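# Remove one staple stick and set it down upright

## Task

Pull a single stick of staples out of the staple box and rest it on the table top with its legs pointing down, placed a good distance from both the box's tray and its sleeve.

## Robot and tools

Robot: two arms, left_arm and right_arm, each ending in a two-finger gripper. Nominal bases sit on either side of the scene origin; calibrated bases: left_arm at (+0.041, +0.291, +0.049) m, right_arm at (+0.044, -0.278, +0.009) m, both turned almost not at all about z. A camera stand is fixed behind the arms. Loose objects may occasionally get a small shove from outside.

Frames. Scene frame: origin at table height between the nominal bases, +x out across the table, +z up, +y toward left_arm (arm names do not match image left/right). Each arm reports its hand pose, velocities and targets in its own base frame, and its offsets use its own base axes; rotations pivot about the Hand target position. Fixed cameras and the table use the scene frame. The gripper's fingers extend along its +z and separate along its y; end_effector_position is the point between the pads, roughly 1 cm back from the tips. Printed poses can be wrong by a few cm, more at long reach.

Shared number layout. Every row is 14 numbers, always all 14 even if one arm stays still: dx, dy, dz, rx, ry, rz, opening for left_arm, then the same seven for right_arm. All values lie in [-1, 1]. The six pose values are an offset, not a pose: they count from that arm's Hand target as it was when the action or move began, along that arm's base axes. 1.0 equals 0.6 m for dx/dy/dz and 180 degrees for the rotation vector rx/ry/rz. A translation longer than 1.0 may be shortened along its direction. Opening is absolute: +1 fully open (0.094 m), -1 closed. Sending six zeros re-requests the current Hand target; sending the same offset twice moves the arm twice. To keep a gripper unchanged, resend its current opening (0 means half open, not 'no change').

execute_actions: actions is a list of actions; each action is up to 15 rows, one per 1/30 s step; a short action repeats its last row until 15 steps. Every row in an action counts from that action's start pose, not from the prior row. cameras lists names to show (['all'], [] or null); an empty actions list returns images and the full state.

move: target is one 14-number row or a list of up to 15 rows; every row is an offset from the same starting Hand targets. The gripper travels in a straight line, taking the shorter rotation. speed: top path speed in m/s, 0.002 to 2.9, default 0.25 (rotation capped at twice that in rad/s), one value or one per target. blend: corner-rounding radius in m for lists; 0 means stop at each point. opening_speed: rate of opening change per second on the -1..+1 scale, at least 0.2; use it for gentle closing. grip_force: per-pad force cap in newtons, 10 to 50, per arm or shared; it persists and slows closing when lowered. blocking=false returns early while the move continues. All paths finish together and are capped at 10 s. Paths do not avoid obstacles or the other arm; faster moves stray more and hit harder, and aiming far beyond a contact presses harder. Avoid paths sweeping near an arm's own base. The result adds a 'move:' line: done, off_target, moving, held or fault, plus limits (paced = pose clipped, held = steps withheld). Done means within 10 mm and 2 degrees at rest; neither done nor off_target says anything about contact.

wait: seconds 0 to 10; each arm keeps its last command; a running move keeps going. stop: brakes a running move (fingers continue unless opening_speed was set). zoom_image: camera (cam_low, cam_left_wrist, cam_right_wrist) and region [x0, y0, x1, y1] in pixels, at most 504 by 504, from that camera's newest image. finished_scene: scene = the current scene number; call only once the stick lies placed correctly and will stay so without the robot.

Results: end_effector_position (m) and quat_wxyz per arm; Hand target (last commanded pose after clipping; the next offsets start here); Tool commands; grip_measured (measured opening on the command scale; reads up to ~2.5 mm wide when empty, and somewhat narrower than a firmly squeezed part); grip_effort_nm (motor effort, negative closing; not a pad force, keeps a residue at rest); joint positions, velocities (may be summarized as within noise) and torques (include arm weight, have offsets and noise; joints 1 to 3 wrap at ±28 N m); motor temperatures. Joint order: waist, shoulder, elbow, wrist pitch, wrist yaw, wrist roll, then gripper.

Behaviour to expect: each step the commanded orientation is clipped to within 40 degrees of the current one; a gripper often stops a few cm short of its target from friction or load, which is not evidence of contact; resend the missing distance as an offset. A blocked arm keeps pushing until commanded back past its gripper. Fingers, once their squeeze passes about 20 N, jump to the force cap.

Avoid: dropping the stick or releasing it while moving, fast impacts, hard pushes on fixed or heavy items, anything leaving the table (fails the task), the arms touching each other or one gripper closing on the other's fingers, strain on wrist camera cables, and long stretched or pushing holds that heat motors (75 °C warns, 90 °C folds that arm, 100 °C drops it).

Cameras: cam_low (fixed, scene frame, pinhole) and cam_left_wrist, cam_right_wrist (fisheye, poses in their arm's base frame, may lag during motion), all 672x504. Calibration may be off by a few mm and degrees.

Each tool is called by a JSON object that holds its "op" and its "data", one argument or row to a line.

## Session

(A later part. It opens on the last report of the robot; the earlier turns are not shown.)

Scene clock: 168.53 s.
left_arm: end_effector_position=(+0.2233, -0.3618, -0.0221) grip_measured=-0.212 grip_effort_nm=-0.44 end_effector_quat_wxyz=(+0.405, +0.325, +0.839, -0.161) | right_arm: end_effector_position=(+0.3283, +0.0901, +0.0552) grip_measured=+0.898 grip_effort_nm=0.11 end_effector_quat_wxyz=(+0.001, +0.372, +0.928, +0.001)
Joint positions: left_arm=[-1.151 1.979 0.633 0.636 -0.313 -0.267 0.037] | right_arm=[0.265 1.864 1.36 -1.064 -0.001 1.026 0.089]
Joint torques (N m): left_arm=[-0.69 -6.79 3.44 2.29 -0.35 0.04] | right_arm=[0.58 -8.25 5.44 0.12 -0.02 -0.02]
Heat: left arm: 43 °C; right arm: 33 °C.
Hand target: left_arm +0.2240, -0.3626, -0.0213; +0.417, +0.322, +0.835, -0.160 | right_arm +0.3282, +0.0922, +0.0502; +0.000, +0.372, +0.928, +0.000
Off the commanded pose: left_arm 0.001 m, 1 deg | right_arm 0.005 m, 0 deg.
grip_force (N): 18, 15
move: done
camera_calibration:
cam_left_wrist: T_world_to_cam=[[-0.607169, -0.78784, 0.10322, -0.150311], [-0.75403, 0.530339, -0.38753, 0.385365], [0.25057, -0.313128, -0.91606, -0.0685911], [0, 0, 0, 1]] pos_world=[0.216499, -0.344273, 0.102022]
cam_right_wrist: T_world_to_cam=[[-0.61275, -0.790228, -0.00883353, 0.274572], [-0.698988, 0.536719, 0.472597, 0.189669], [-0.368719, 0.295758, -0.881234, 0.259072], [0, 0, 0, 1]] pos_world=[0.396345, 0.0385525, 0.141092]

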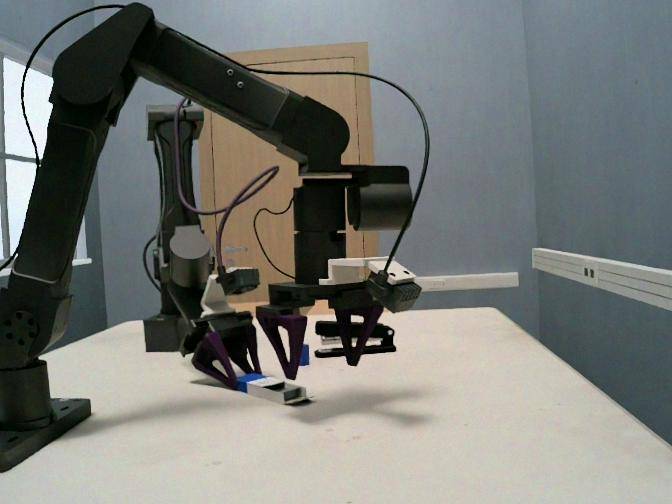

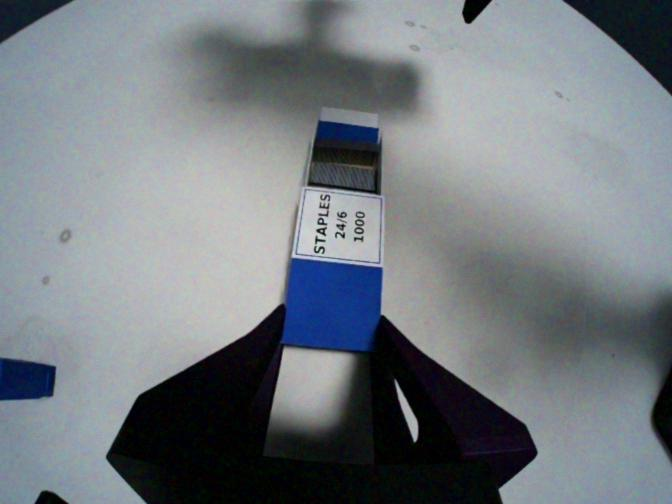

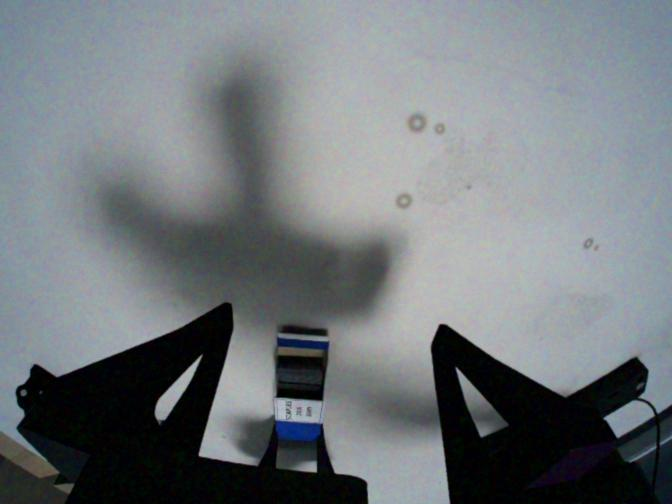

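{"op": "zoom_image", "data": {
  "camera": "cam_right_wrist",
  "region": [265, 320, 340, 400]
}}

{"op": "zoom_image", "data": {
  "camera": "cam_right_wrist",
  "region": [270, 340, 335, 400]
}}

{"op": "zoom_image", "data": {
  "camera": "cam_left_wrist",
  "region": [305, 130, 390, 190]
}}

{"op": "zoom_image", "data": {
  "camera": "cam_low",
  "region": [270, 375, 320, 410]
}}

Scaled by 6.300 from the camera's 672x504 image, which has a finer 960x720 frame.

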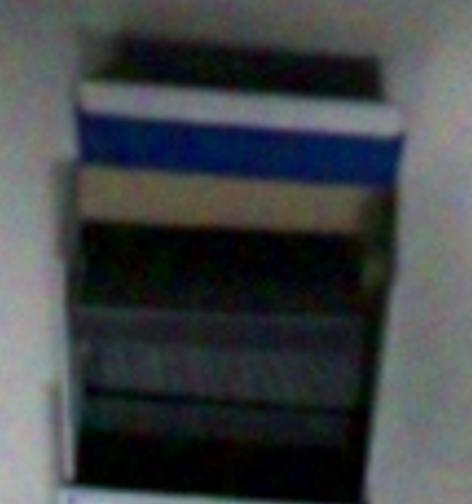

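Scaled by 7.754 from the camera's 672x504 image, which has a finer 960x720 frame.

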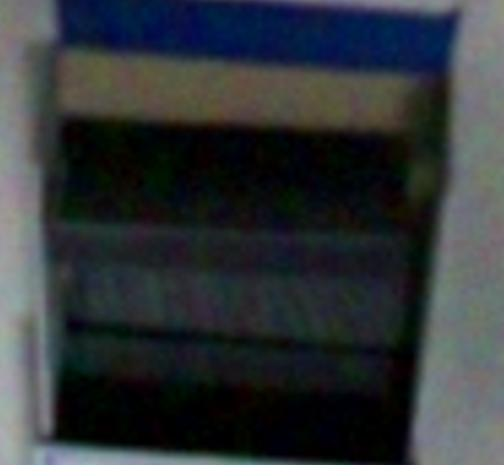

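Scaled by 5.929 from the camera's 672x504 image, which has a finer 960x720 frame.

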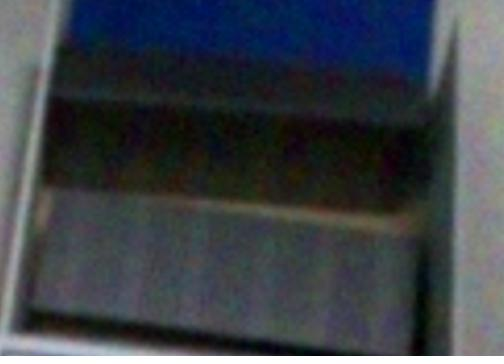

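Scaled by 10.080 from the camera's 672x504 image, which has a finer 960x720 frame.

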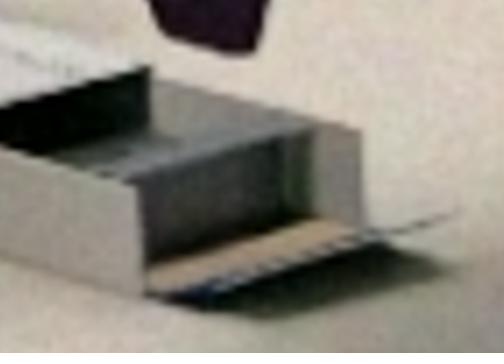

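{"op": "move", "data": {
  "target": [0,0,0,0,0,0,-0.24, -0.02833,0.055,-0.0583,0,0,0,0.9],
  "speed": 0.15,
  "cameras": ["cam_right_wrist"]
}}

Scene clock: 171.37 s.
left_arm: end_effector_position=(+0.2233, -0.3618, -0.0221) grip_measured=-0.212 grip_effort_nm=-0.44 end_effector_quat_wxyz=(+0.405, +0.325, +0.839, -0.161) | right_arm: end_effector_position=(+0.3105, +0.1247, +0.0187) grip_measured=+0.898 grip_effort_nm=0.11 end_effector_quat_wxyz=(-0.002, +0.370, +0.929, +0.001)
Joint positions: left_arm=[-1.151 1.979 0.633 0.636 -0.313 -0.267 0.037] | right_arm=[0.376 1.892 1.245 -0.924 -0.005 1.135 0.089]
Joint torques (N m): left_arm=[-0.69 -6.8 3.44 2.29 -0.34 0.05] | right_arm=[0.29 -8.47 5.35 0.14 0.02 0.06]
Heat: left arm: 43 °C; right arm: 33 °C.
Hand target: left_arm +0.2240, -0.3626, -0.0213; +0.417, +0.322, +0.835, -0.160 | right_arm +0.3112, +0.1251, +0.0152; +0.000, +0.372, +0.928, +0.000
Off the commanded pose: left_arm 0.001 m, 1 deg | right_arm 0.004 m, 0 deg.
grip_force (N): 18, 15
move: done
camera_calibration:
cam_right_wrist: T_world_to_cam=[[-0.610367, -0.792086, -0.00719249, 0.29016], [-0.697759, 0.533338, 0.478208, 0.175812], [-0.374946, 0.296901, -0.878217, 0.211903], [0, 0, 0, 1]] pos_world=[0.379231, 0.07315, 0.104109]
Images, in order (width x height): cam_right_wrist 672x504.

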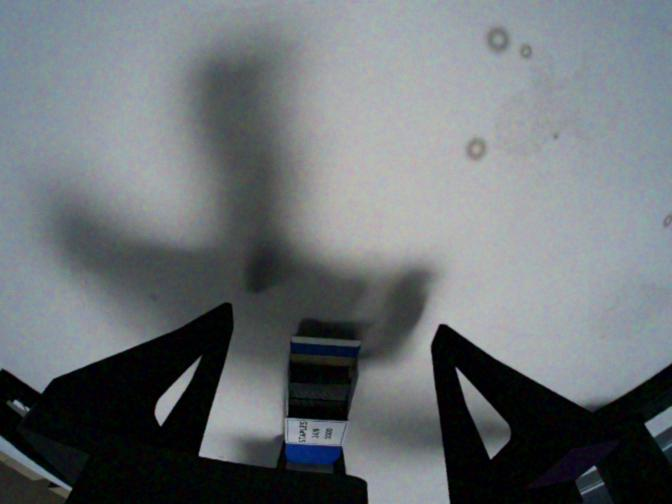

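{"op": "zoom_image", "data": {
  "camera": "cam_right_wrist",
  "region": [280, 335, 365, 420]
}}

{"op": "zoom_image", "data": {
  "camera": "cam_right_wrist",
  "region": [282, 350, 362, 400]
}}

Scaled by 5.929 from the camera's 672x504 image, which has a finer 960x720 frame.

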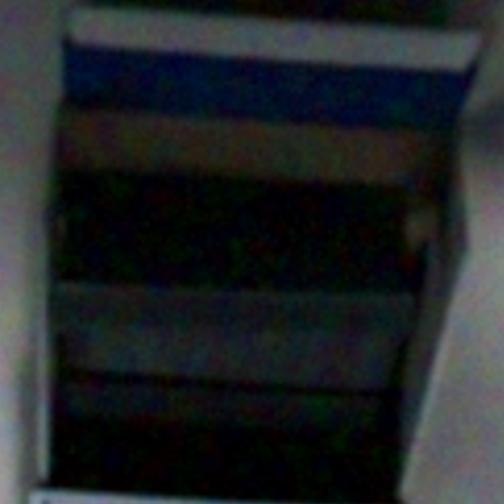

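Scaled by 6.300 from the camera's 672x504 image, which has a finer 960x720 frame.

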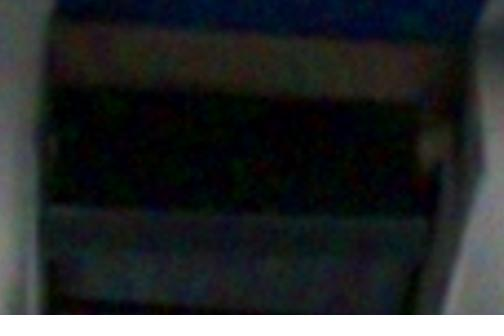

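{"op": "move", "data": {
  "target": [
    [0,0,0,0,0,0,-0.24, 0.01,0.0,0.08,0,0,0,0.9],
    [0,0,0,0,0,0,-0.24, 0.03,-0.02,0.1,0,0,0.5,-0.98]
  ],
  "speed": [0.15,0.2],
  "opening_speed": 1.2,
  "blend": [0.03,0],
  "cameras": ["all"]
}}

Scene clock: 190.40 s.
left_arm: end_effector_position=(+0.2233, -0.3618, -0.0221) grip_measured=-0.212 grip_effort_nm=-0.44 end_effector_quat_wxyz=(+0.405, +0.325, +0.839, -0.161) | right_arm: end_effector_position=(+0.3218, +0.1137, +0.0650) grip_measured=-0.378 grip_effort_nm=-0.08 end_effector_quat_wxyz=(-0.015, -0.394, +0.919, +0.002)
Joint positions: left_arm=[-1.151 1.979 0.633 0.636 -0.313 -0.267 0.037] | right_arm=[0.336 1.889 1.433 -1.144 -0.001 -0.473 0.029]
Joint velocities: left_arm=[within noise] | right_arm=[0.012 -0.007 -0.012 0.007 0.022 -0.066 -0.009]
Joint torques (N m): left_arm=[-0.69 -6.8 3.45 2.29 -0.35 0.04] | right_arm=[-0.68 -10.28 8.35 -0.11 -0.01 -0.08]
Heat: left arm: 44 °C; right arm: 33 °C.
Hand target: left_arm +0.2240, -0.3626, -0.0213; +0.417, +0.322, +0.835, -0.160 | right_arm +0.3292, +0.1131, +0.0751; +0.000, -0.393, +0.920, +0.000
Off the commanded pose: left_arm 0.001 m, 1 deg | right_arm 0.013 m, 2 deg.
grip_force (N): 18, 15
move: moving (right_arm; no rest 5 s after the path's end); blend cut to 0.0242 m at target 1; target 2's new opening was sent with right_arm's hand 0.013 m and 2 deg from that target
camera_calibration:
cam_left_wrist: T_world_to_cam=[[-0.607169, -0.78784, 0.10322, -0.150311], [-0.75403, 0.530339, -0.38753, 0.385365], [0.25057, -0.313128, -0.91606, -0.0685911], [0, 0, 0, 1]] pos_world=[0.216499, -0.344273, 0.102022]
cam_right_wrist: T_world_to_cam=[[0.789907, -0.612807, -0.0226616, -0.181357], [-0.523667, -0.693314, 0.495064, 0.249784], [-0.319091, -0.379188, -0.868561, 0.31829], [0, 0, 0, 1]] pos_world=[0.375622, 0.182733, 0.148685]

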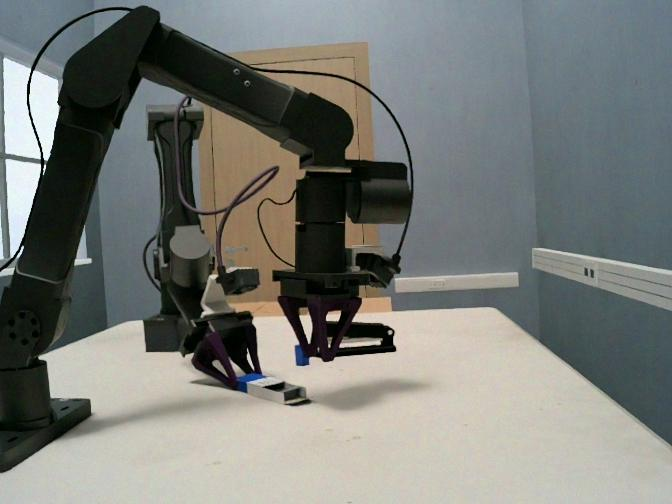

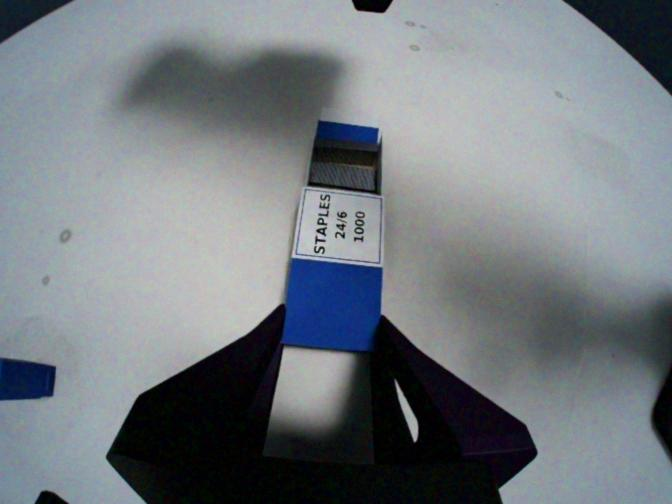

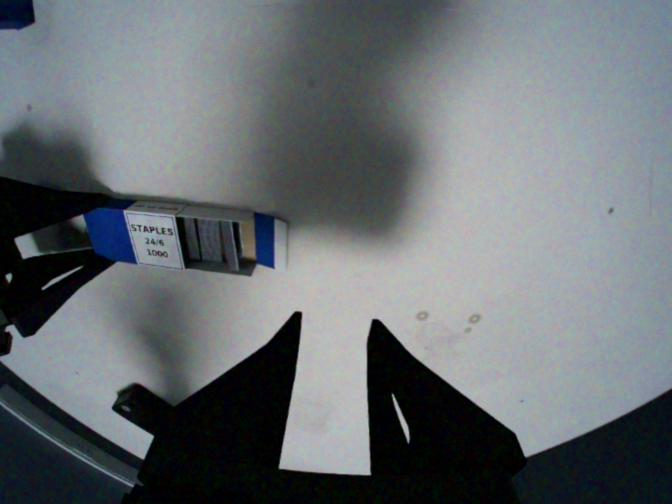

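{"op": "zoom_image", "data": {
  "camera": "cam_right_wrist",
  "region": [175, 200, 295, 285]
}}

{"op": "zoom_image", "data": {
  "camera": "cam_right_wrist",
  "region": [215, 212, 260, 277]
}}

{"op": "zoom_image", "data": {
  "camera": "cam_low",
  "region": [278, 380, 314, 408]
}}

Scaled by 4.200 from the camera's 672x504 image, which has a finer 960x720 frame.

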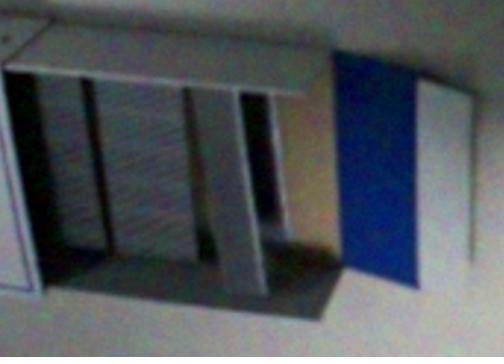

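Scaled by 7.754 from the camera's 672x504 image, which has a finer 960x720 frame.

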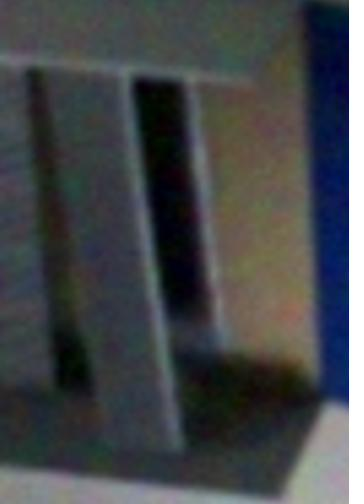

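Scaled by 14.000 from the camera's 672x504 image, which has a finer 960x720 frame.

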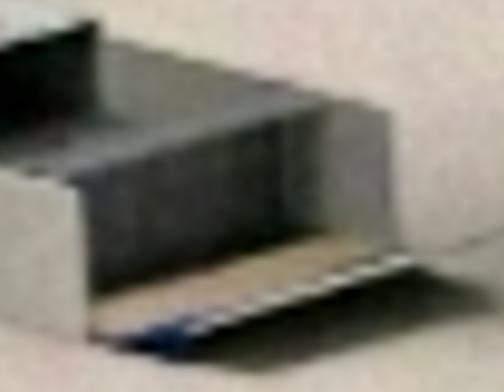

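{"op": "move", "data": {
  "target": [0,0,0,0,0,0,-0.24, -0.101,0.0857,-0.0752,0,0,0,-0.98],
  "speed": 0.12,
  "grip_force": [18,30],
  "cameras": ["cam_right_wrist"]
}}

Scene clock: 193.43 s.
left_arm: end_effector_position=(+0.2233, -0.3618, -0.0221) grip_measured=-0.212 grip_effort_nm=-0.44 end_effector_quat_wxyz=(+0.405, +0.325, +0.839, -0.161) | right_arm: end_effector_position=(+0.2647, +0.1611, +0.0224) grip_measured=-0.978 grip_effort_nm=-0.09 end_effector_quat_wxyz=(-0.021, -0.395, +0.919, -0.003)
Joint positions: left_arm=[-1.151 1.979 0.633 0.636 -0.313 -0.267 0.037] | right_arm=[0.543 1.837 1.187 -0.963 0 -0.268 0.001]
Joint torques (N m): left_arm=[-0.69 -6.8 3.45 2.29 -0.35 0.05] | right_arm=[0.27 -11.33 5.16 0.11 -0.03 0.06]
Heat: left arm: 44 °C; right arm: 33 °C.
Hand target: left_arm +0.2240, -0.3626, -0.0213; +0.417, +0.322, +0.835, -0.160 | right_arm +0.2686, +0.1646, +0.0301; +0.000, -0.393, +0.920, +0.000
Off the commanded pose: left_arm 0.001 m, 1 deg | right_arm 0.009 m, 2 deg.
grip_force (N): 18, 30
move: done
camera_calibration:
cam_right_wrist: T_world_to_cam=[[0.791244, -0.611133, -0.0211957, -0.108777], [-0.517656, -0.687864, 0.508798, 0.271036], [-0.325523, -0.391612, -0.860625, 0.284607], [0, 0, 0, 1]] pos_world=[0.319019, 0.231414, 0.104732]
Images, in order (width x height): cam_right_wrist 672x504.

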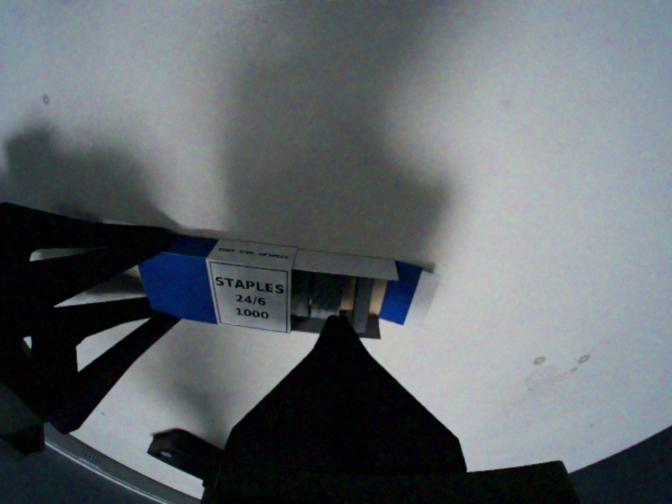

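{"op": "zoom_image", "data": {
  "camera": "cam_right_wrist",
  "region": [280, 250, 400, 350]
}}

{"op": "zoom_image", "data": {
  "camera": "cam_right_wrist",
  "region": [330, 265, 390, 340]
}}

Scaled by 4.200 from the camera's 672x504 image, which has a finer 960x720 frame.

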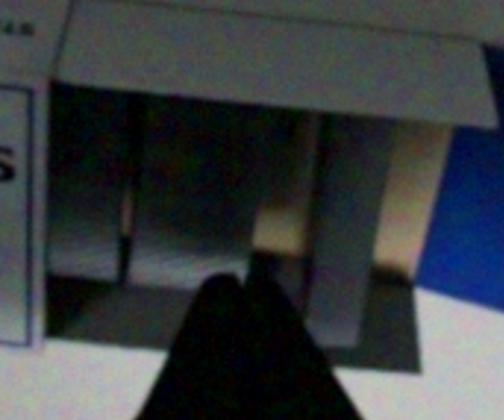

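Scaled by 6.720 from the camera's 672x504 image, which has a finer 960x720 frame.

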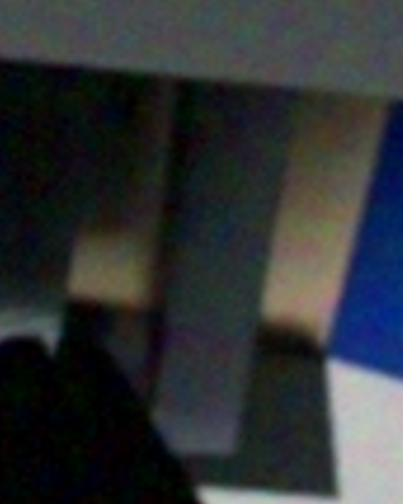

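{"op": "move", "data": {
  "target": [0,0,0,0,0,0,-0.24, 0.0058,0.0037,-0.0083,0,0,0,-0.98],
  "speed": 0.06
}}

Scene clock: 195.67 s.
left_arm: end_effector_position=(+0.2233, -0.3618, -0.0221) grip_measured=-0.212 grip_effort_nm=-0.44 end_effector_quat_wxyz=(+0.405, +0.325, +0.839, -0.161) | right_arm: end_effector_position=(+0.2680, +0.1631, +0.0223) grip_measured=-0.978 grip_effort_nm=-0.09 end_effector_quat_wxyz=(-0.014, -0.394, +0.919, -0.002)
Joint positions: left_arm=[-1.151 1.979 0.633 0.636 -0.313 -0.267 0.037] | right_arm=[0.543 1.837 1.187 -0.948 0 -0.267 0.001]
Joint torques (N m): left_arm=[-0.7 -6.79 3.45 2.29 -0.34 0.05] | right_arm=[0.32 -9.36 5.71 0.11 -0.03 0.05]
Heat: left arm: 44 °C; right arm: 32 °C.
Hand target: left_arm +0.2240, -0.3626, -0.0213; +0.417, +0.322, +0.835, -0.160 | right_arm +0.2721, +0.1668, +0.0251; +0.000, -0.393, +0.920, +0.000
Off the commanded pose: left_arm 0.001 m, 1 deg | right_arm 0.006 m, 2 deg.
grip_force (N): 18, 30
move: done

{"op": "move", "data": {
  "target": [0,0,0,0,0,0,-0.24, 0.0,0.0,-0.0167,0,0,0,-0.98],
  "speed": 0.06
}}

Scene clock: 197.00 s.
left_arm: end_effector_position=(+0.2233, -0.3618, -0.0221) grip_measured=-0.212 grip_effort_nm=-0.44 end_effector_quat_wxyz=(+0.405, +0.325, +0.839, -0.161) | right_arm: end_effector_position=(+0.2714, +0.1651, +0.0184) grip_measured=-0.978 grip_effort_nm=-0.09 end_effector_quat_wxyz=(-0.003, -0.394, +0.919, +0.000)
Joint positions: left_arm=[-1.151 1.979 0.633 0.636 -0.313 -0.267 0.037] | right_arm=[0.543 1.837 1.17 -0.909 0 -0.267 0.001]
Joint torques (N m): left_arm=[-0.69 -6.79 3.45 2.29 -0.34 0.05] | right_arm=[0.35 -8.01 5.16 0.14 -0.02 0.05]
Heat: left arm: 44 °C; right arm: 32 °C.
Hand target: left_arm +0.2240, -0.3626, -0.0213; +0.417, +0.322, +0.835, -0.160 | right_arm +0.2721, +0.1668, +0.0151; +0.000, -0.393, +0.920, +0.000
Off the commanded pose: left_arm 0.001 m, 1 deg | right_arm 0.004 m, 0 deg.
grip_force (N): 18, 30
move: done

{"op": "move", "data": {
  "target": [0,0,0,0,0,0,-0.24, 0.0,0.0,-0.0092,0,0,0,-0.98],
  "speed": 0.06,
  "cameras": ["all"]
}}

Scene clock: 198.03 s.
left_arm: end_effector_position=(+0.2233, -0.3618, -0.0221) grip_measured=-0.212 grip_effort_nm=-0.44 end_effector_quat_wxyz=(+0.405, +0.325, +0.839, -0.161) | right_arm: end_effector_position=(+0.2717, +0.1653, +0.0140) grip_measured=-0.978 grip_effort_nm=-0.09 end_effector_quat_wxyz=(-0.001, -0.394, +0.919, +0.000)
Joint positions: left_arm=[-1.151 1.979 0.633 0.636 -0.313 -0.267 0.037] | right_arm=[0.543 1.843 1.158 -0.888 0 -0.267 0.001]
Joint torques (N m): left_arm=[-0.69 -6.79 3.45 2.29 -0.34 0.04] | right_arm=[0.34 -7.71 5.14 0.18 -0.02 0.04]
Heat: left arm: 44 °C; right arm: 32 °C.
Hand target: left_arm +0.2240, -0.3626, -0.0213; +0.417, +0.322, +0.835, -0.160 | right_arm +0.2721, +0.1668, +0.0095; +0.000, -0.393, +0.920, +0.000
Off the commanded pose: left_arm 0.001 m, 1 deg | right_arm 0.005 m, 0 deg.
grip_force (N): 18, 30
move: done
camera_calibration:
cam_left_wrist: T_world_to_cam=[[-0.607169, -0.78784, 0.10322, -0.150311], [-0.75403, 0.530339, -0.38753, 0.385365], [0.25057, -0.313128, -0.91606, -0.0685911], [0, 0, 0, 1]] pos_world=[0.216499, -0.344273, 0.102022]
cam_right_wrist: T_world_to_cam=[[0.791022, -0.611755, -0.00630137, -0.111939], [-0.535811, -0.697722, 0.47549, 0.288895], [-0.29528, -0.372747, -0.879699, 0.270286], [0, 0, 0, 1]] pos_world=[0.32315, 0.233838, 0.0996985]

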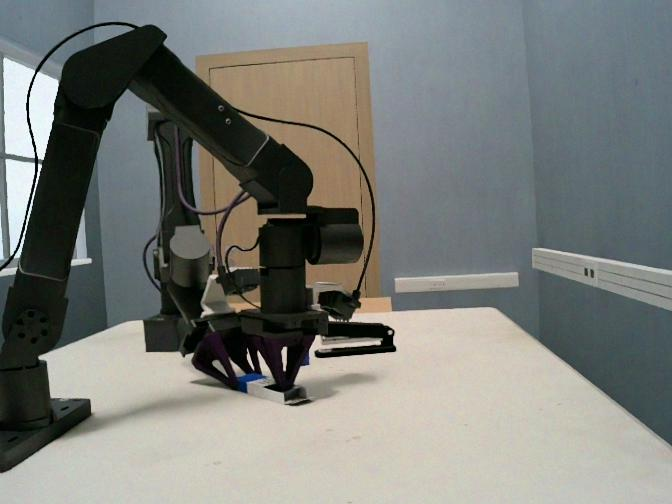

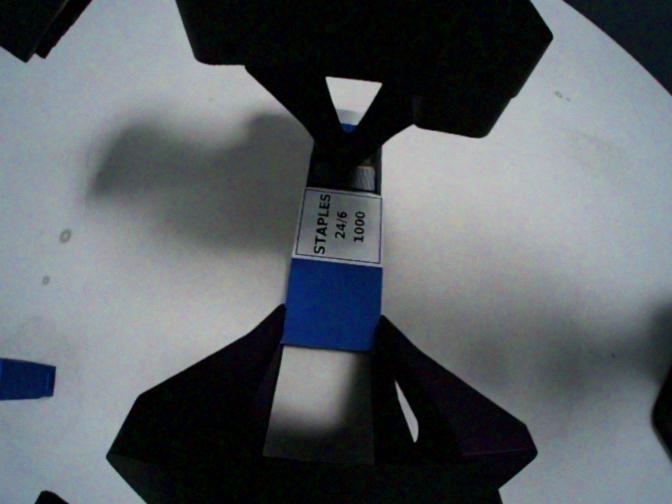

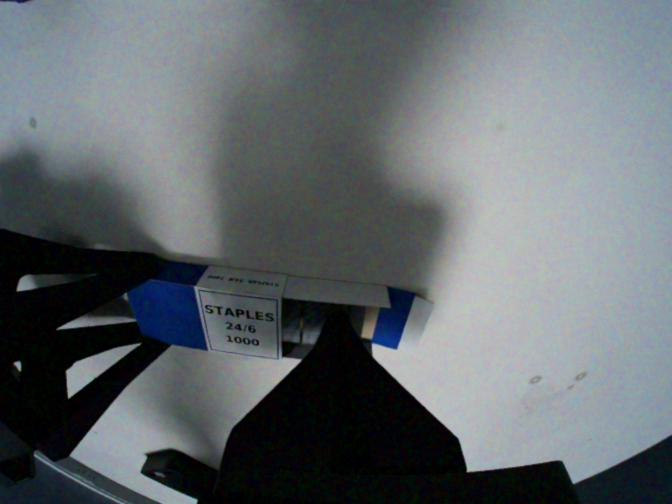

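{"op": "zoom_image", "data": {
  "camera": "cam_right_wrist",
  "region": [275, 275, 395, 365]
}}

{"op": "zoom_image", "data": {
  "camera": "cam_low",
  "region": [265, 365, 321, 409]
}}

{"op": "zoom_image", "data": {
  "camera": "cam_left_wrist",
  "region": [300, 110, 396, 195]
}}

Scaled by 4.200 from the camera's 672x504 image, which has a finer 960x720 frame.

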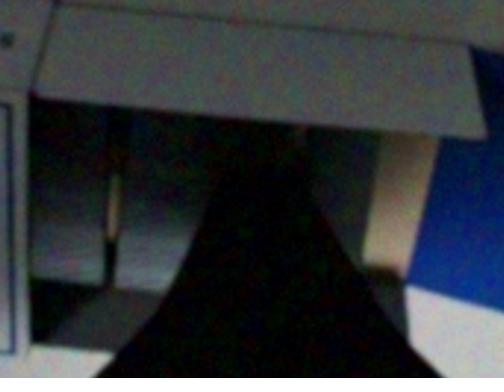

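Scaled by 9.000 from the camera's 672x504 image, which has a finer 960x720 frame.

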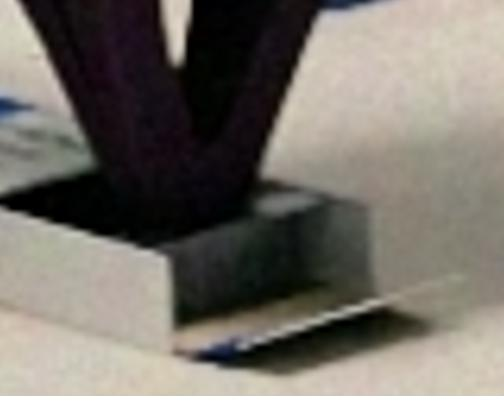

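Scaled by 5.250 from the camera's 672x504 image, which has a finer 960x720 frame.

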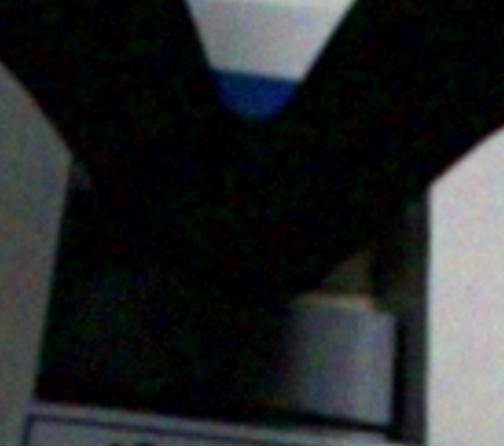

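{"op": "move", "data": {
  "target": [0,0,0,0,0,0,-0.24, 0.01205,-0.01152,0,0,0,0,-0.98],
  "speed": 0.05,
  "cameras": ["cam_low"]
}}

{"op": "zoom_image", "data": {
  "camera": "cam_low",
  "region": [265, 365, 321, 409]
}}

Scene clock: 199.37 s.
left_arm: end_effector_position=(+0.2233, -0.3618, -0.0221) grip_measured=-0.212 grip_effort_nm=-0.44 end_effector_quat_wxyz=(+0.405, +0.325, +0.839, -0.161) | right_arm: end_effector_position=(+0.2744, +0.1593, +0.0114) grip_measured=-0.978 grip_effort_nm=-0.09 end_effector_quat_wxyz=(-0.005, -0.393, +0.920, +0.000)
Joint positions: left_arm=[-1.151 1.979 0.633 0.636 -0.313 -0.267 0.037] | right_arm=[0.523 1.851 1.158 -0.887 0 -0.284 0.001]
Joint torques (N m): left_arm=[-0.69 -6.79 3.44 2.29 -0.35 0.04] | right_arm=[-0.54 -7.72 6.09 0.11 -0.03 -0.09]
Heat: left arm: 44 °C; right arm: 32 °C.
Hand target: left_arm +0.2240, -0.3626, -0.0213; +0.417, +0.322, +0.835, -0.160 | right_arm +0.2794, +0.1599, +0.0096; +0.000, -0.393, +0.920, +0.000
Off the commanded pose: left_arm 0.001 m, 1 deg | right_arm 0.005 m, 1 deg.
grip_force (N): 18, 30
move: done
Images, in order (width x height): cam_low 672x504.

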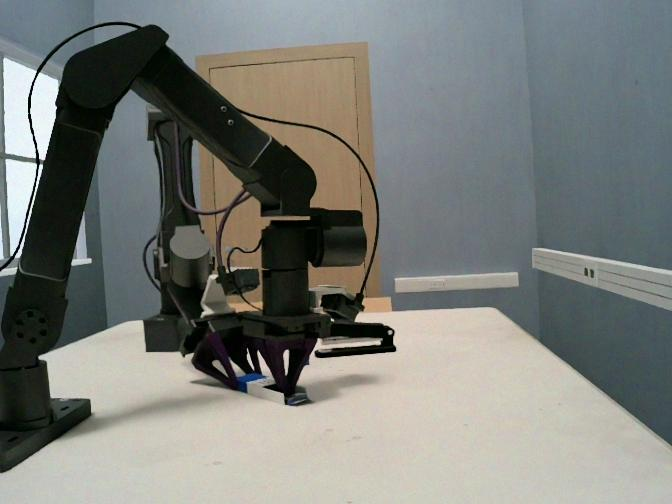

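Scaled by 9.000 from the camera's 672x504 image, which has a finer 960x720 frame.

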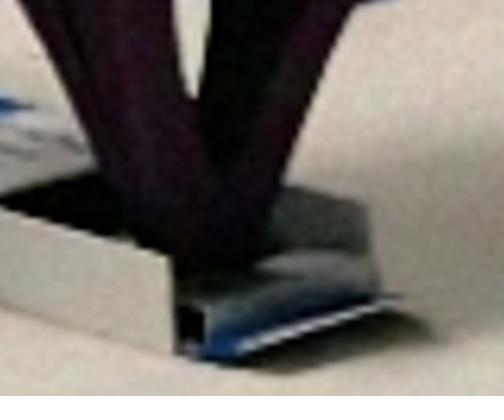

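{"op": "move", "data": {
  "target": [0,0,0,0,0,0,-0.24, 0.0117,-0.0,0.075,0,0,0,-0.62],
  "speed": 0.12,
  "cameras": ["all"]
}}

{"op": "zoom_image", "data": {
  "camera": "cam_right_wrist",
  "region": [270, 210, 420, 330]
}}

{"op": "zoom_image", "data": {
  "camera": "cam_low",
  "region": [270, 370, 321, 410]
}}

{"op": "zoom_image", "data": {
  "camera": "cam_left_wrist",
  "region": [300, 110, 396, 195]
}}

Scene clock: 200.93 s.
left_arm: end_effector_position=(+0.2233, -0.3618, -0.0221) grip_measured=-0.212 grip_effort_nm=-0.44 end_effector_quat_wxyz=(+0.405, +0.325, +0.839, -0.161) | right_arm: end_effector_position=(+0.2784, +0.1582, +0.0404) grip_measured=-0.622 grip_effort_nm=0.11 end_effector_quat_wxyz=(-0.021, -0.393, +0.919, -0.002)
Joint positions: left_arm=[-1.151 1.979 0.633 0.636 -0.313 -0.267 0.037] | right_arm=[0.514 1.849 1.279 -1.044 0 -0.295 0.018]
Joint torques (N m): left_arm=[-0.69 -6.79 3.45 2.29 -0.35 0.05] | right_arm=[-0.64 -11.32 7.8 -0.11 -0.02 -0.08]
Heat: left arm: 44 °C; right arm: 32 °C.
Hand target: left_arm +0.2240, -0.3626, -0.0213; +0.417, +0.322, +0.835, -0.160 | right_arm +0.2864, +0.1600, +0.0546; +0.000, -0.393, +0.919, +0.000
Off the commanded pose: left_arm 0.001 m, 1 deg | right_arm 0.016 m, 2 deg.
grip_force (N): 18, 30
move: off_target (right_arm)
camera_calibration:
cam_left_wrist: T_world_to_cam=[[-0.607169, -0.78784, 0.10322, -0.150311], [-0.75403, 0.530339, -0.38753, 0.385365], [0.25057, -0.313128, -0.91606, -0.0685911], [0, 0, 0, 1]] pos_world=[0.216499, -0.344273, 0.102022]
cam_right_wrist: T_world_to_cam=[[0.789538, -0.613292, -0.0224335, -0.120066], [-0.519068, -0.686845, 0.508736, 0.267188], [-0.327412, -0.390022, -0.86063, 0.303678], [0, 0, 0, 1]] pos_world=[0.332913, 0.228323, 0.122733]

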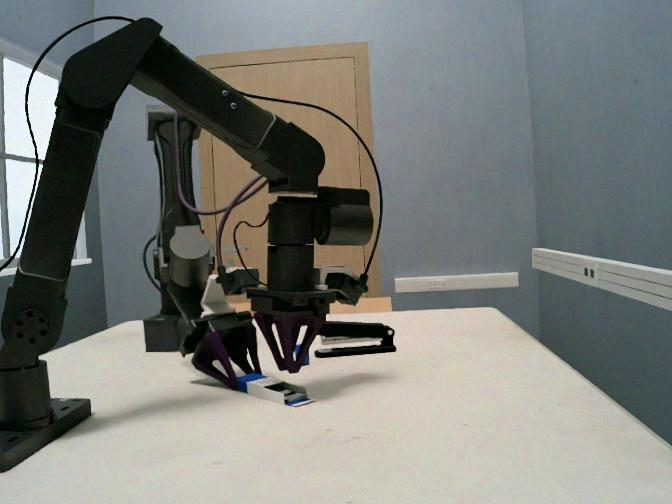

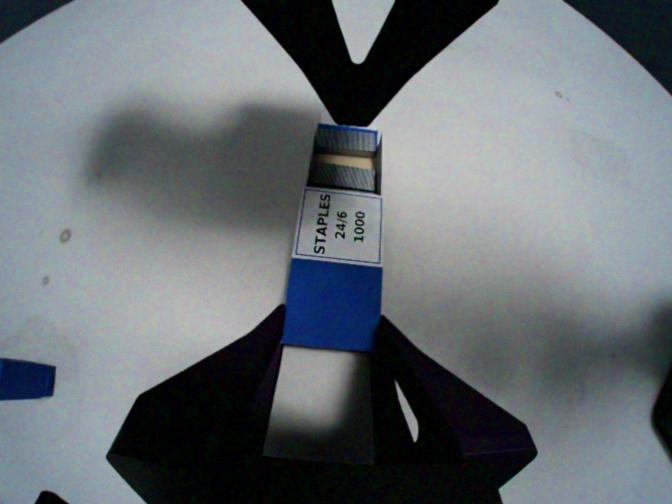

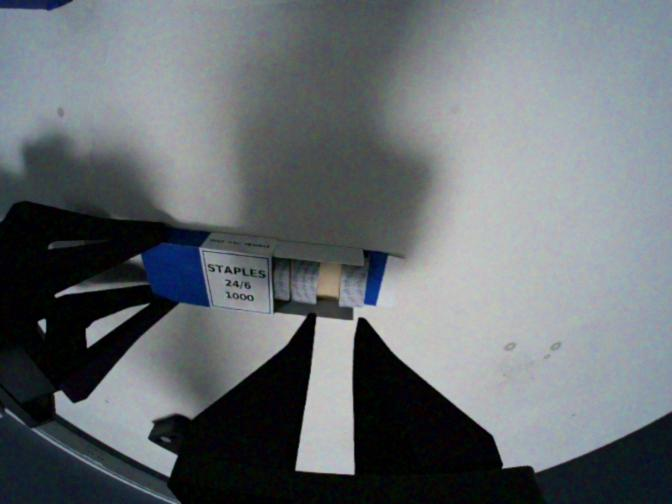

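Scaled by 3.360 from the camera's 672x504 image, which has a finer 960x720 frame.

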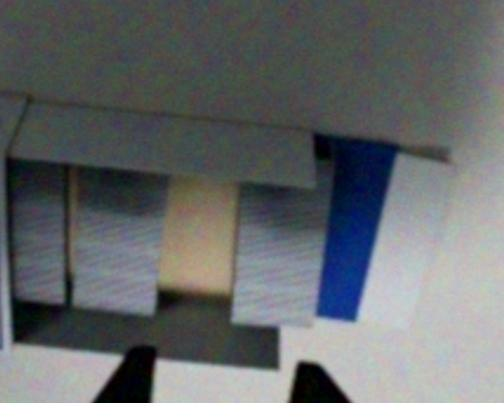

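Scaled by 9.882 from the camera's 672x504 image, which has a finer 960x720 frame.

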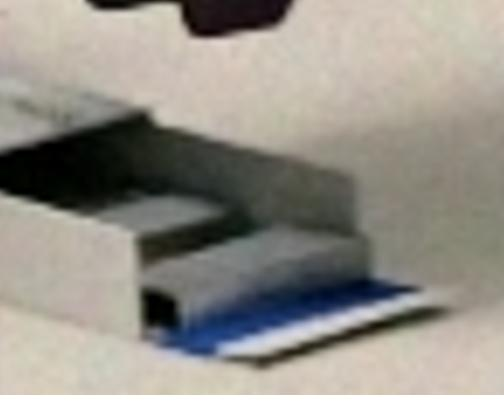

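Scaled by 5.250 from the camera's 672x504 image, which has a finer 960x720 frame.

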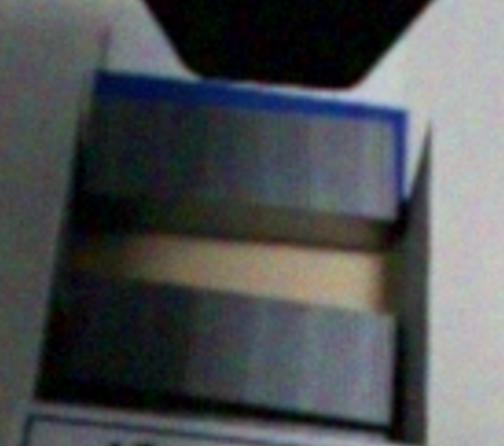

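{"op": "move", "data": {
  "target": [
    [0,0,0,0,0,0,-0.24, 0.0232,-0.0372,0.009,0,0,0.02,-0.59],
    [0,0,0,0,0,0,-0.24, -0.009,-0.0122,-0.0443,0,0,0.02,-0.59]
  ],
  "speed": 0.1,
  "grip_force": [18, 20],
  "cameras": ["cam_right_wrist"]
}}

{"op": "zoom_image", "data": {
  "camera": "cam_right_wrist",
  "region": [270, 230, 420, 350]
}}

Scene clock: 204.87 s.
left_arm: end_effector_position=(+0.2233, -0.3618, -0.0221) grip_measured=-0.212 grip_effort_nm=-0.44 end_effector_quat_wxyz=(+0.405, +0.325, +0.839, -0.161) | right_arm: end_effector_position=(+0.2776, +0.1491, +0.0222) grip_measured=-0.592 grip_effort_nm=0.11 end_effector_quat_wxyz=(-0.018, -0.422, +0.906, -0.001)
Joint positions: left_arm=[-1.151 1.979 0.633 0.636 -0.313 -0.267 0.037] | right_arm=[0.49 1.849 1.202 -0.959 0.001 -0.382 0.019]
Joint torques (N m): left_arm=[-0.69 -6.8 3.45 2.29 -0.34 0.05] | right_arm=[0.42 -10.74 5.23 0.12 -0.03 0.03]
Heat: left arm: 44 °C; right arm: 32 °C.
Hand target: left_arm +0.2240, -0.3626, -0.0213; +0.417, +0.322, +0.835, -0.160 | right_arm +0.2810, +0.1526, +0.0279; +0.000, -0.422, +0.907, +0.000
Off the commanded pose: left_arm 0.001 m, 1 deg | right_arm 0.008 m, 2 deg.
grip_force (N): 18, 20
move: done
camera_calibration:
cam_right_wrist: T_world_to_cam=[[0.827118, -0.561613, -0.0216102, -0.143674], [-0.476874, -0.721628, 0.501841, 0.26344], [-0.297435, -0.404776, -0.86469, 0.27827], [0, 0, 0, 1]] pos_world=[0.32723, 0.222054, 0.105308]
Images, in order (width x height): cam_right_wrist 672x504.

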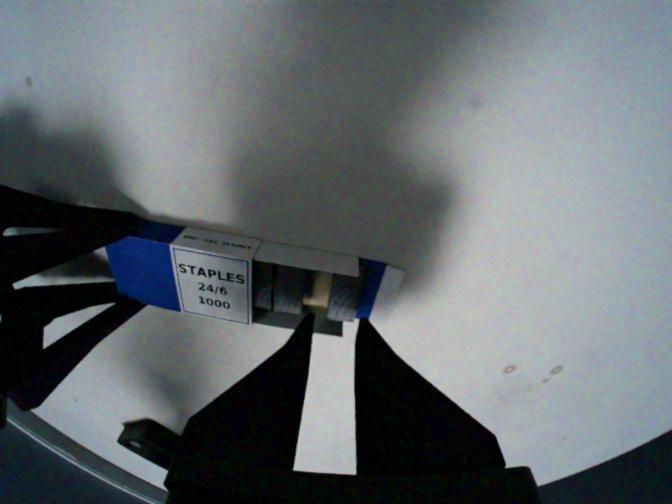

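Scaled by 3.360 from the camera's 672x504 image, which has a finer 960x720 frame.

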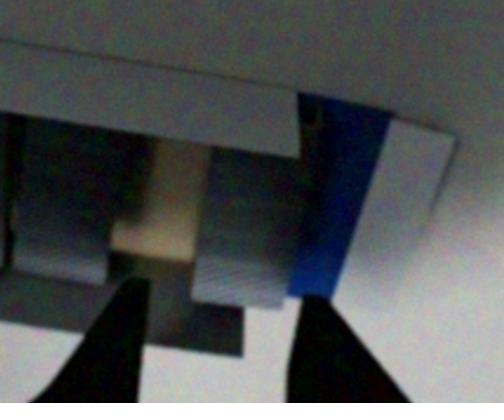

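{"op": "move", "data": {
  "target": [
    [0,0,0,0,0,0,-0.24, 0.0169,-0.0161,0.0067,0,0,0,-0.57],
    [0,0,0,0,0,0,-0.24, 0.003,-0.0029,-0.01,0,0,0,-0.57]
  ],
  "speed": 0.08,
  "cameras": ["cam_right_wrist"]
}}

{"op": "zoom_image", "data": {
  "camera": "cam_right_wrist",
  "region": [260, 230, 410, 350]
}}

Scene clock: 207.80 s.
left_arm: end_effector_position=(+0.2233, -0.3618, -0.0221) grip_measured=-0.212 grip_effort_nm=-0.44 end_effector_quat_wxyz=(+0.405, +0.325, +0.839, -0.161) | right_arm: end_effector_position=(+0.2806, +0.1481, +0.0199) grip_measured=-0.572 grip_effort_nm=0.11 end_effector_quat_wxyz=(-0.011, -0.423, +0.906, -0.001)
Joint positions: left_arm=[-1.151 1.979 0.633 0.636 -0.313 -0.267 0.037] | right_arm=[0.483 1.849 1.193 -0.937 0.001 -0.39 0.02]
Joint torques (N m): left_arm=[-0.69 -6.79 3.44 2.29 -0.35 0.04] | right_arm=[0.42 -9.68 5.16 0.13 -0.04 0.03]
Heat: left arm: 44 °C; right arm: 32 °C.
Hand target: left_arm +0.2240, -0.3626, -0.0213; +0.417, +0.322, +0.835, -0.160 | right_arm +0.2828, +0.1509, +0.0219; +0.000, -0.422, +0.907, +0.000
Off the commanded pose: left_arm 0.001 m, 1 deg | right_arm 0.004 m, 1 deg.
grip_force (N): 18, 20
move: done
camera_calibration:
cam_right_wrist: T_world_to_cam=[[0.827532, -0.561194, -0.0158447, -0.147036], [-0.482114, -0.724816, 0.492147, 0.267478], [-0.287674, -0.399628, -0.870368, 0.273258], [0, 0, 0, 1]] pos_world=[0.329241, 0.220559, 0.103867]
Images, in order (width x height): cam_right_wrist 672x504.

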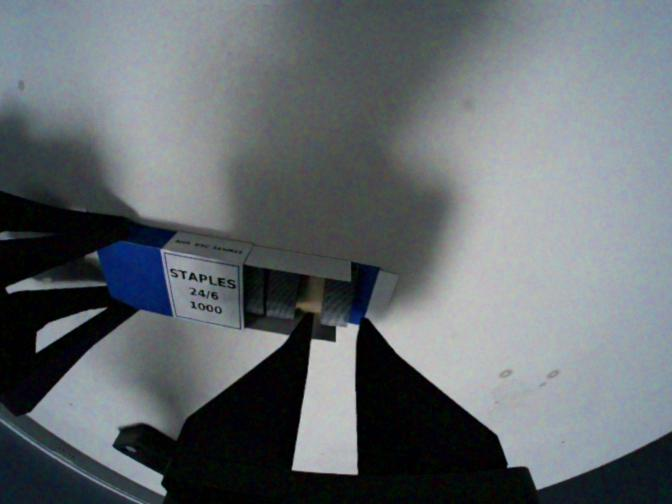

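Scaled by 3.360 from the camera's 672x504 image, which has a finer 960x720 frame.

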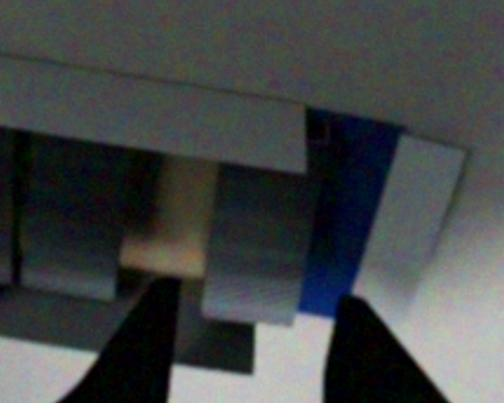

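{"op": "move", "data": {
  "target": [0,0,0,0,0,0,-0.24, 0,0,-0.0167,0,0,0,-0.57],
  "speed": 0.06
}}

Scene clock: 209.40 s.
left_arm: end_effector_position=(+0.2233, -0.3618, -0.0221) grip_measured=-0.212 grip_effort_nm=-0.44 end_effector_quat_wxyz=(+0.405, +0.325, +0.839, -0.161) | right_arm: end_effector_position=(+0.2821, +0.1489, +0.0146) grip_measured=-0.572 grip_effort_nm=0.11 end_effector_quat_wxyz=(-0.003, -0.422, +0.906, +0.000)
Joint positions: left_arm=[-1.151 1.979 0.633 0.636 -0.313 -0.267 0.037] | right_arm=[0.483 1.849 1.17 -0.898 0.001 -0.39 0.02]
Joint torques (N m): left_arm=[-0.7 -6.8 3.44 2.29 -0.35 0.04] | right_arm=[0.42 -8.28 5.12 0.2 -0.03 0.04]
Heat: left arm: 44 °C; right arm: 32 °C.
Hand target: left_arm +0.2240, -0.3626, -0.0213; +0.417, +0.322, +0.835, -0.160 | right_arm +0.2827, +0.1509, +0.0119; +0.000, -0.422, +0.907, +0.000
Off the commanded pose: left_arm 0.001 m, 1 deg | right_arm 0.004 m, 0 deg.
grip_force (N): 18, 20
move: done

{"op": "move", "data": {
  "target": [0,0,0,0,0,0,-0.24, 0,0,-0.0148,0,0,0,-0.57],
  "speed": 0.05,
  "cameras": ["all"]
}}

{"op": "zoom_image", "data": {
  "camera": "cam_right_wrist",
  "region": [250, 260, 400, 380]
}}

{"op": "zoom_image", "data": {
  "camera": "cam_low",
  "region": [265, 365, 335, 420]
}}

Scene clock: 210.73 s.
left_arm: end_effector_position=(+0.2233, -0.3618, -0.0221) grip_measured=-0.212 grip_effort_nm=-0.44 end_effector_quat_wxyz=(+0.405, +0.325, +0.839, -0.161) | right_arm: end_effector_position=(+0.2825, +0.1491, +0.0074) grip_measured=-0.572 grip_effort_nm=0.11 end_effector_quat_wxyz=(-0.001, -0.422, +0.906, +0.000)
Joint positions: left_arm=[-1.151 1.979 0.633 0.636 -0.313 -0.267 0.037] | right_arm=[0.483 1.859 1.15 -0.864 0.001 -0.39 0.02]
Joint torques (N m): left_arm=[-0.69 -6.8 3.45 2.29 -0.35 0.05] | right_arm=[0.42 -7.82 5.09 0.11 -0.04 0.04]
Heat: left arm: 44 °C; right arm: 32 °C.
Hand target: left_arm +0.2240, -0.3626, -0.0213; +0.417, +0.322, +0.835, -0.160 | right_arm +0.2827, +0.1509, +0.0031; +0.000, -0.422, +0.907, +0.000
Off the commanded pose: left_arm 0.001 m, 1 deg | right_arm 0.005 m, 0 deg.
grip_force (N): 18, 20
move: done
camera_calibration:
cam_left_wrist: T_world_to_cam=[[-0.607169, -0.78784, 0.10322, -0.150311], [-0.75403, 0.530339, -0.38753, 0.385365], [0.25057, -0.313128, -0.91606, -0.0685911], [0, 0, 0, 1]] pos_world=[0.216499, -0.344273, 0.102022]
cam_right_wrist: T_world_to_cam=[[0.827501, -0.561434, -0.00578908, -0.14828], [-0.491564, -0.729425, 0.475715, 0.27872], [-0.271305, -0.390809, -0.87958, 0.25745], [0, 0, 0, 1]] pos_world=[0.329558, 0.220669, 0.0929987]

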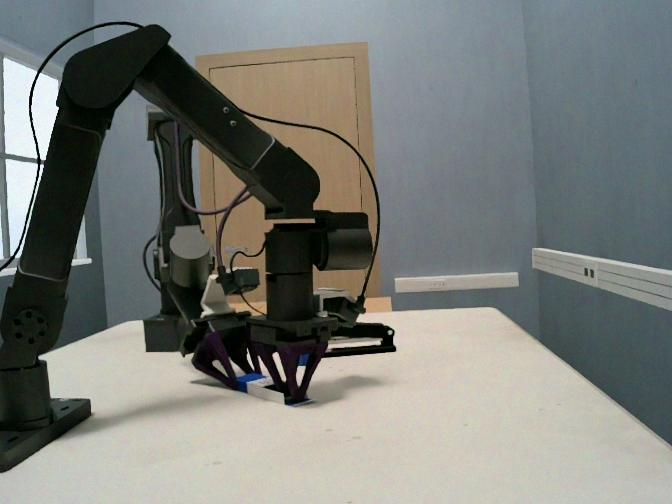

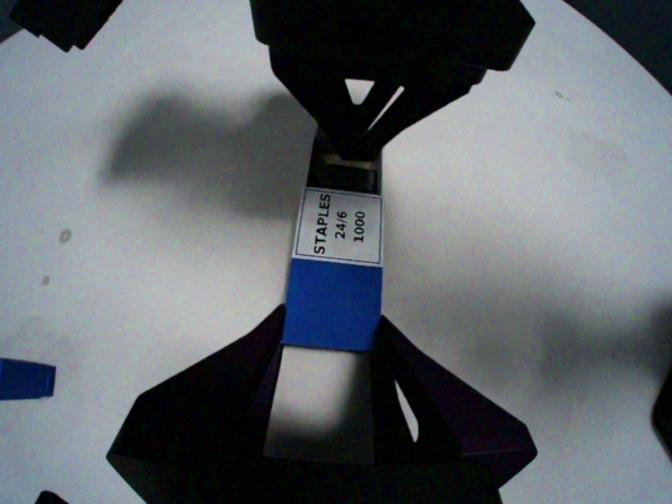

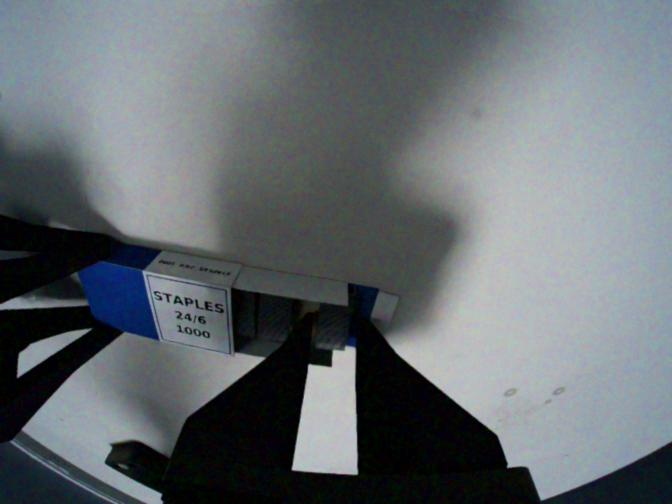

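Scaled by 3.360 from the camera's 672x504 image, which has a finer 960x720 frame.

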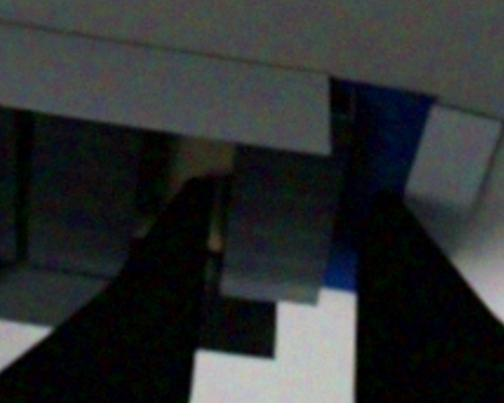

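Scaled by 7.200 from the camera's 672x504 image, which has a finer 960x720 frame.

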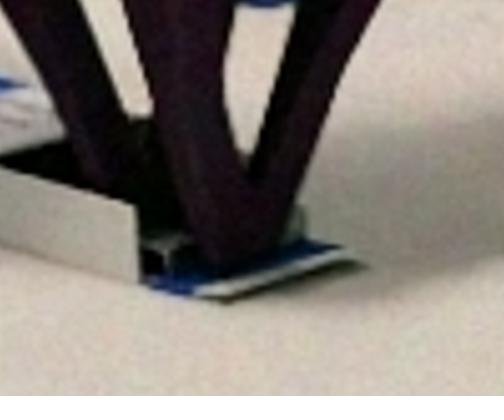

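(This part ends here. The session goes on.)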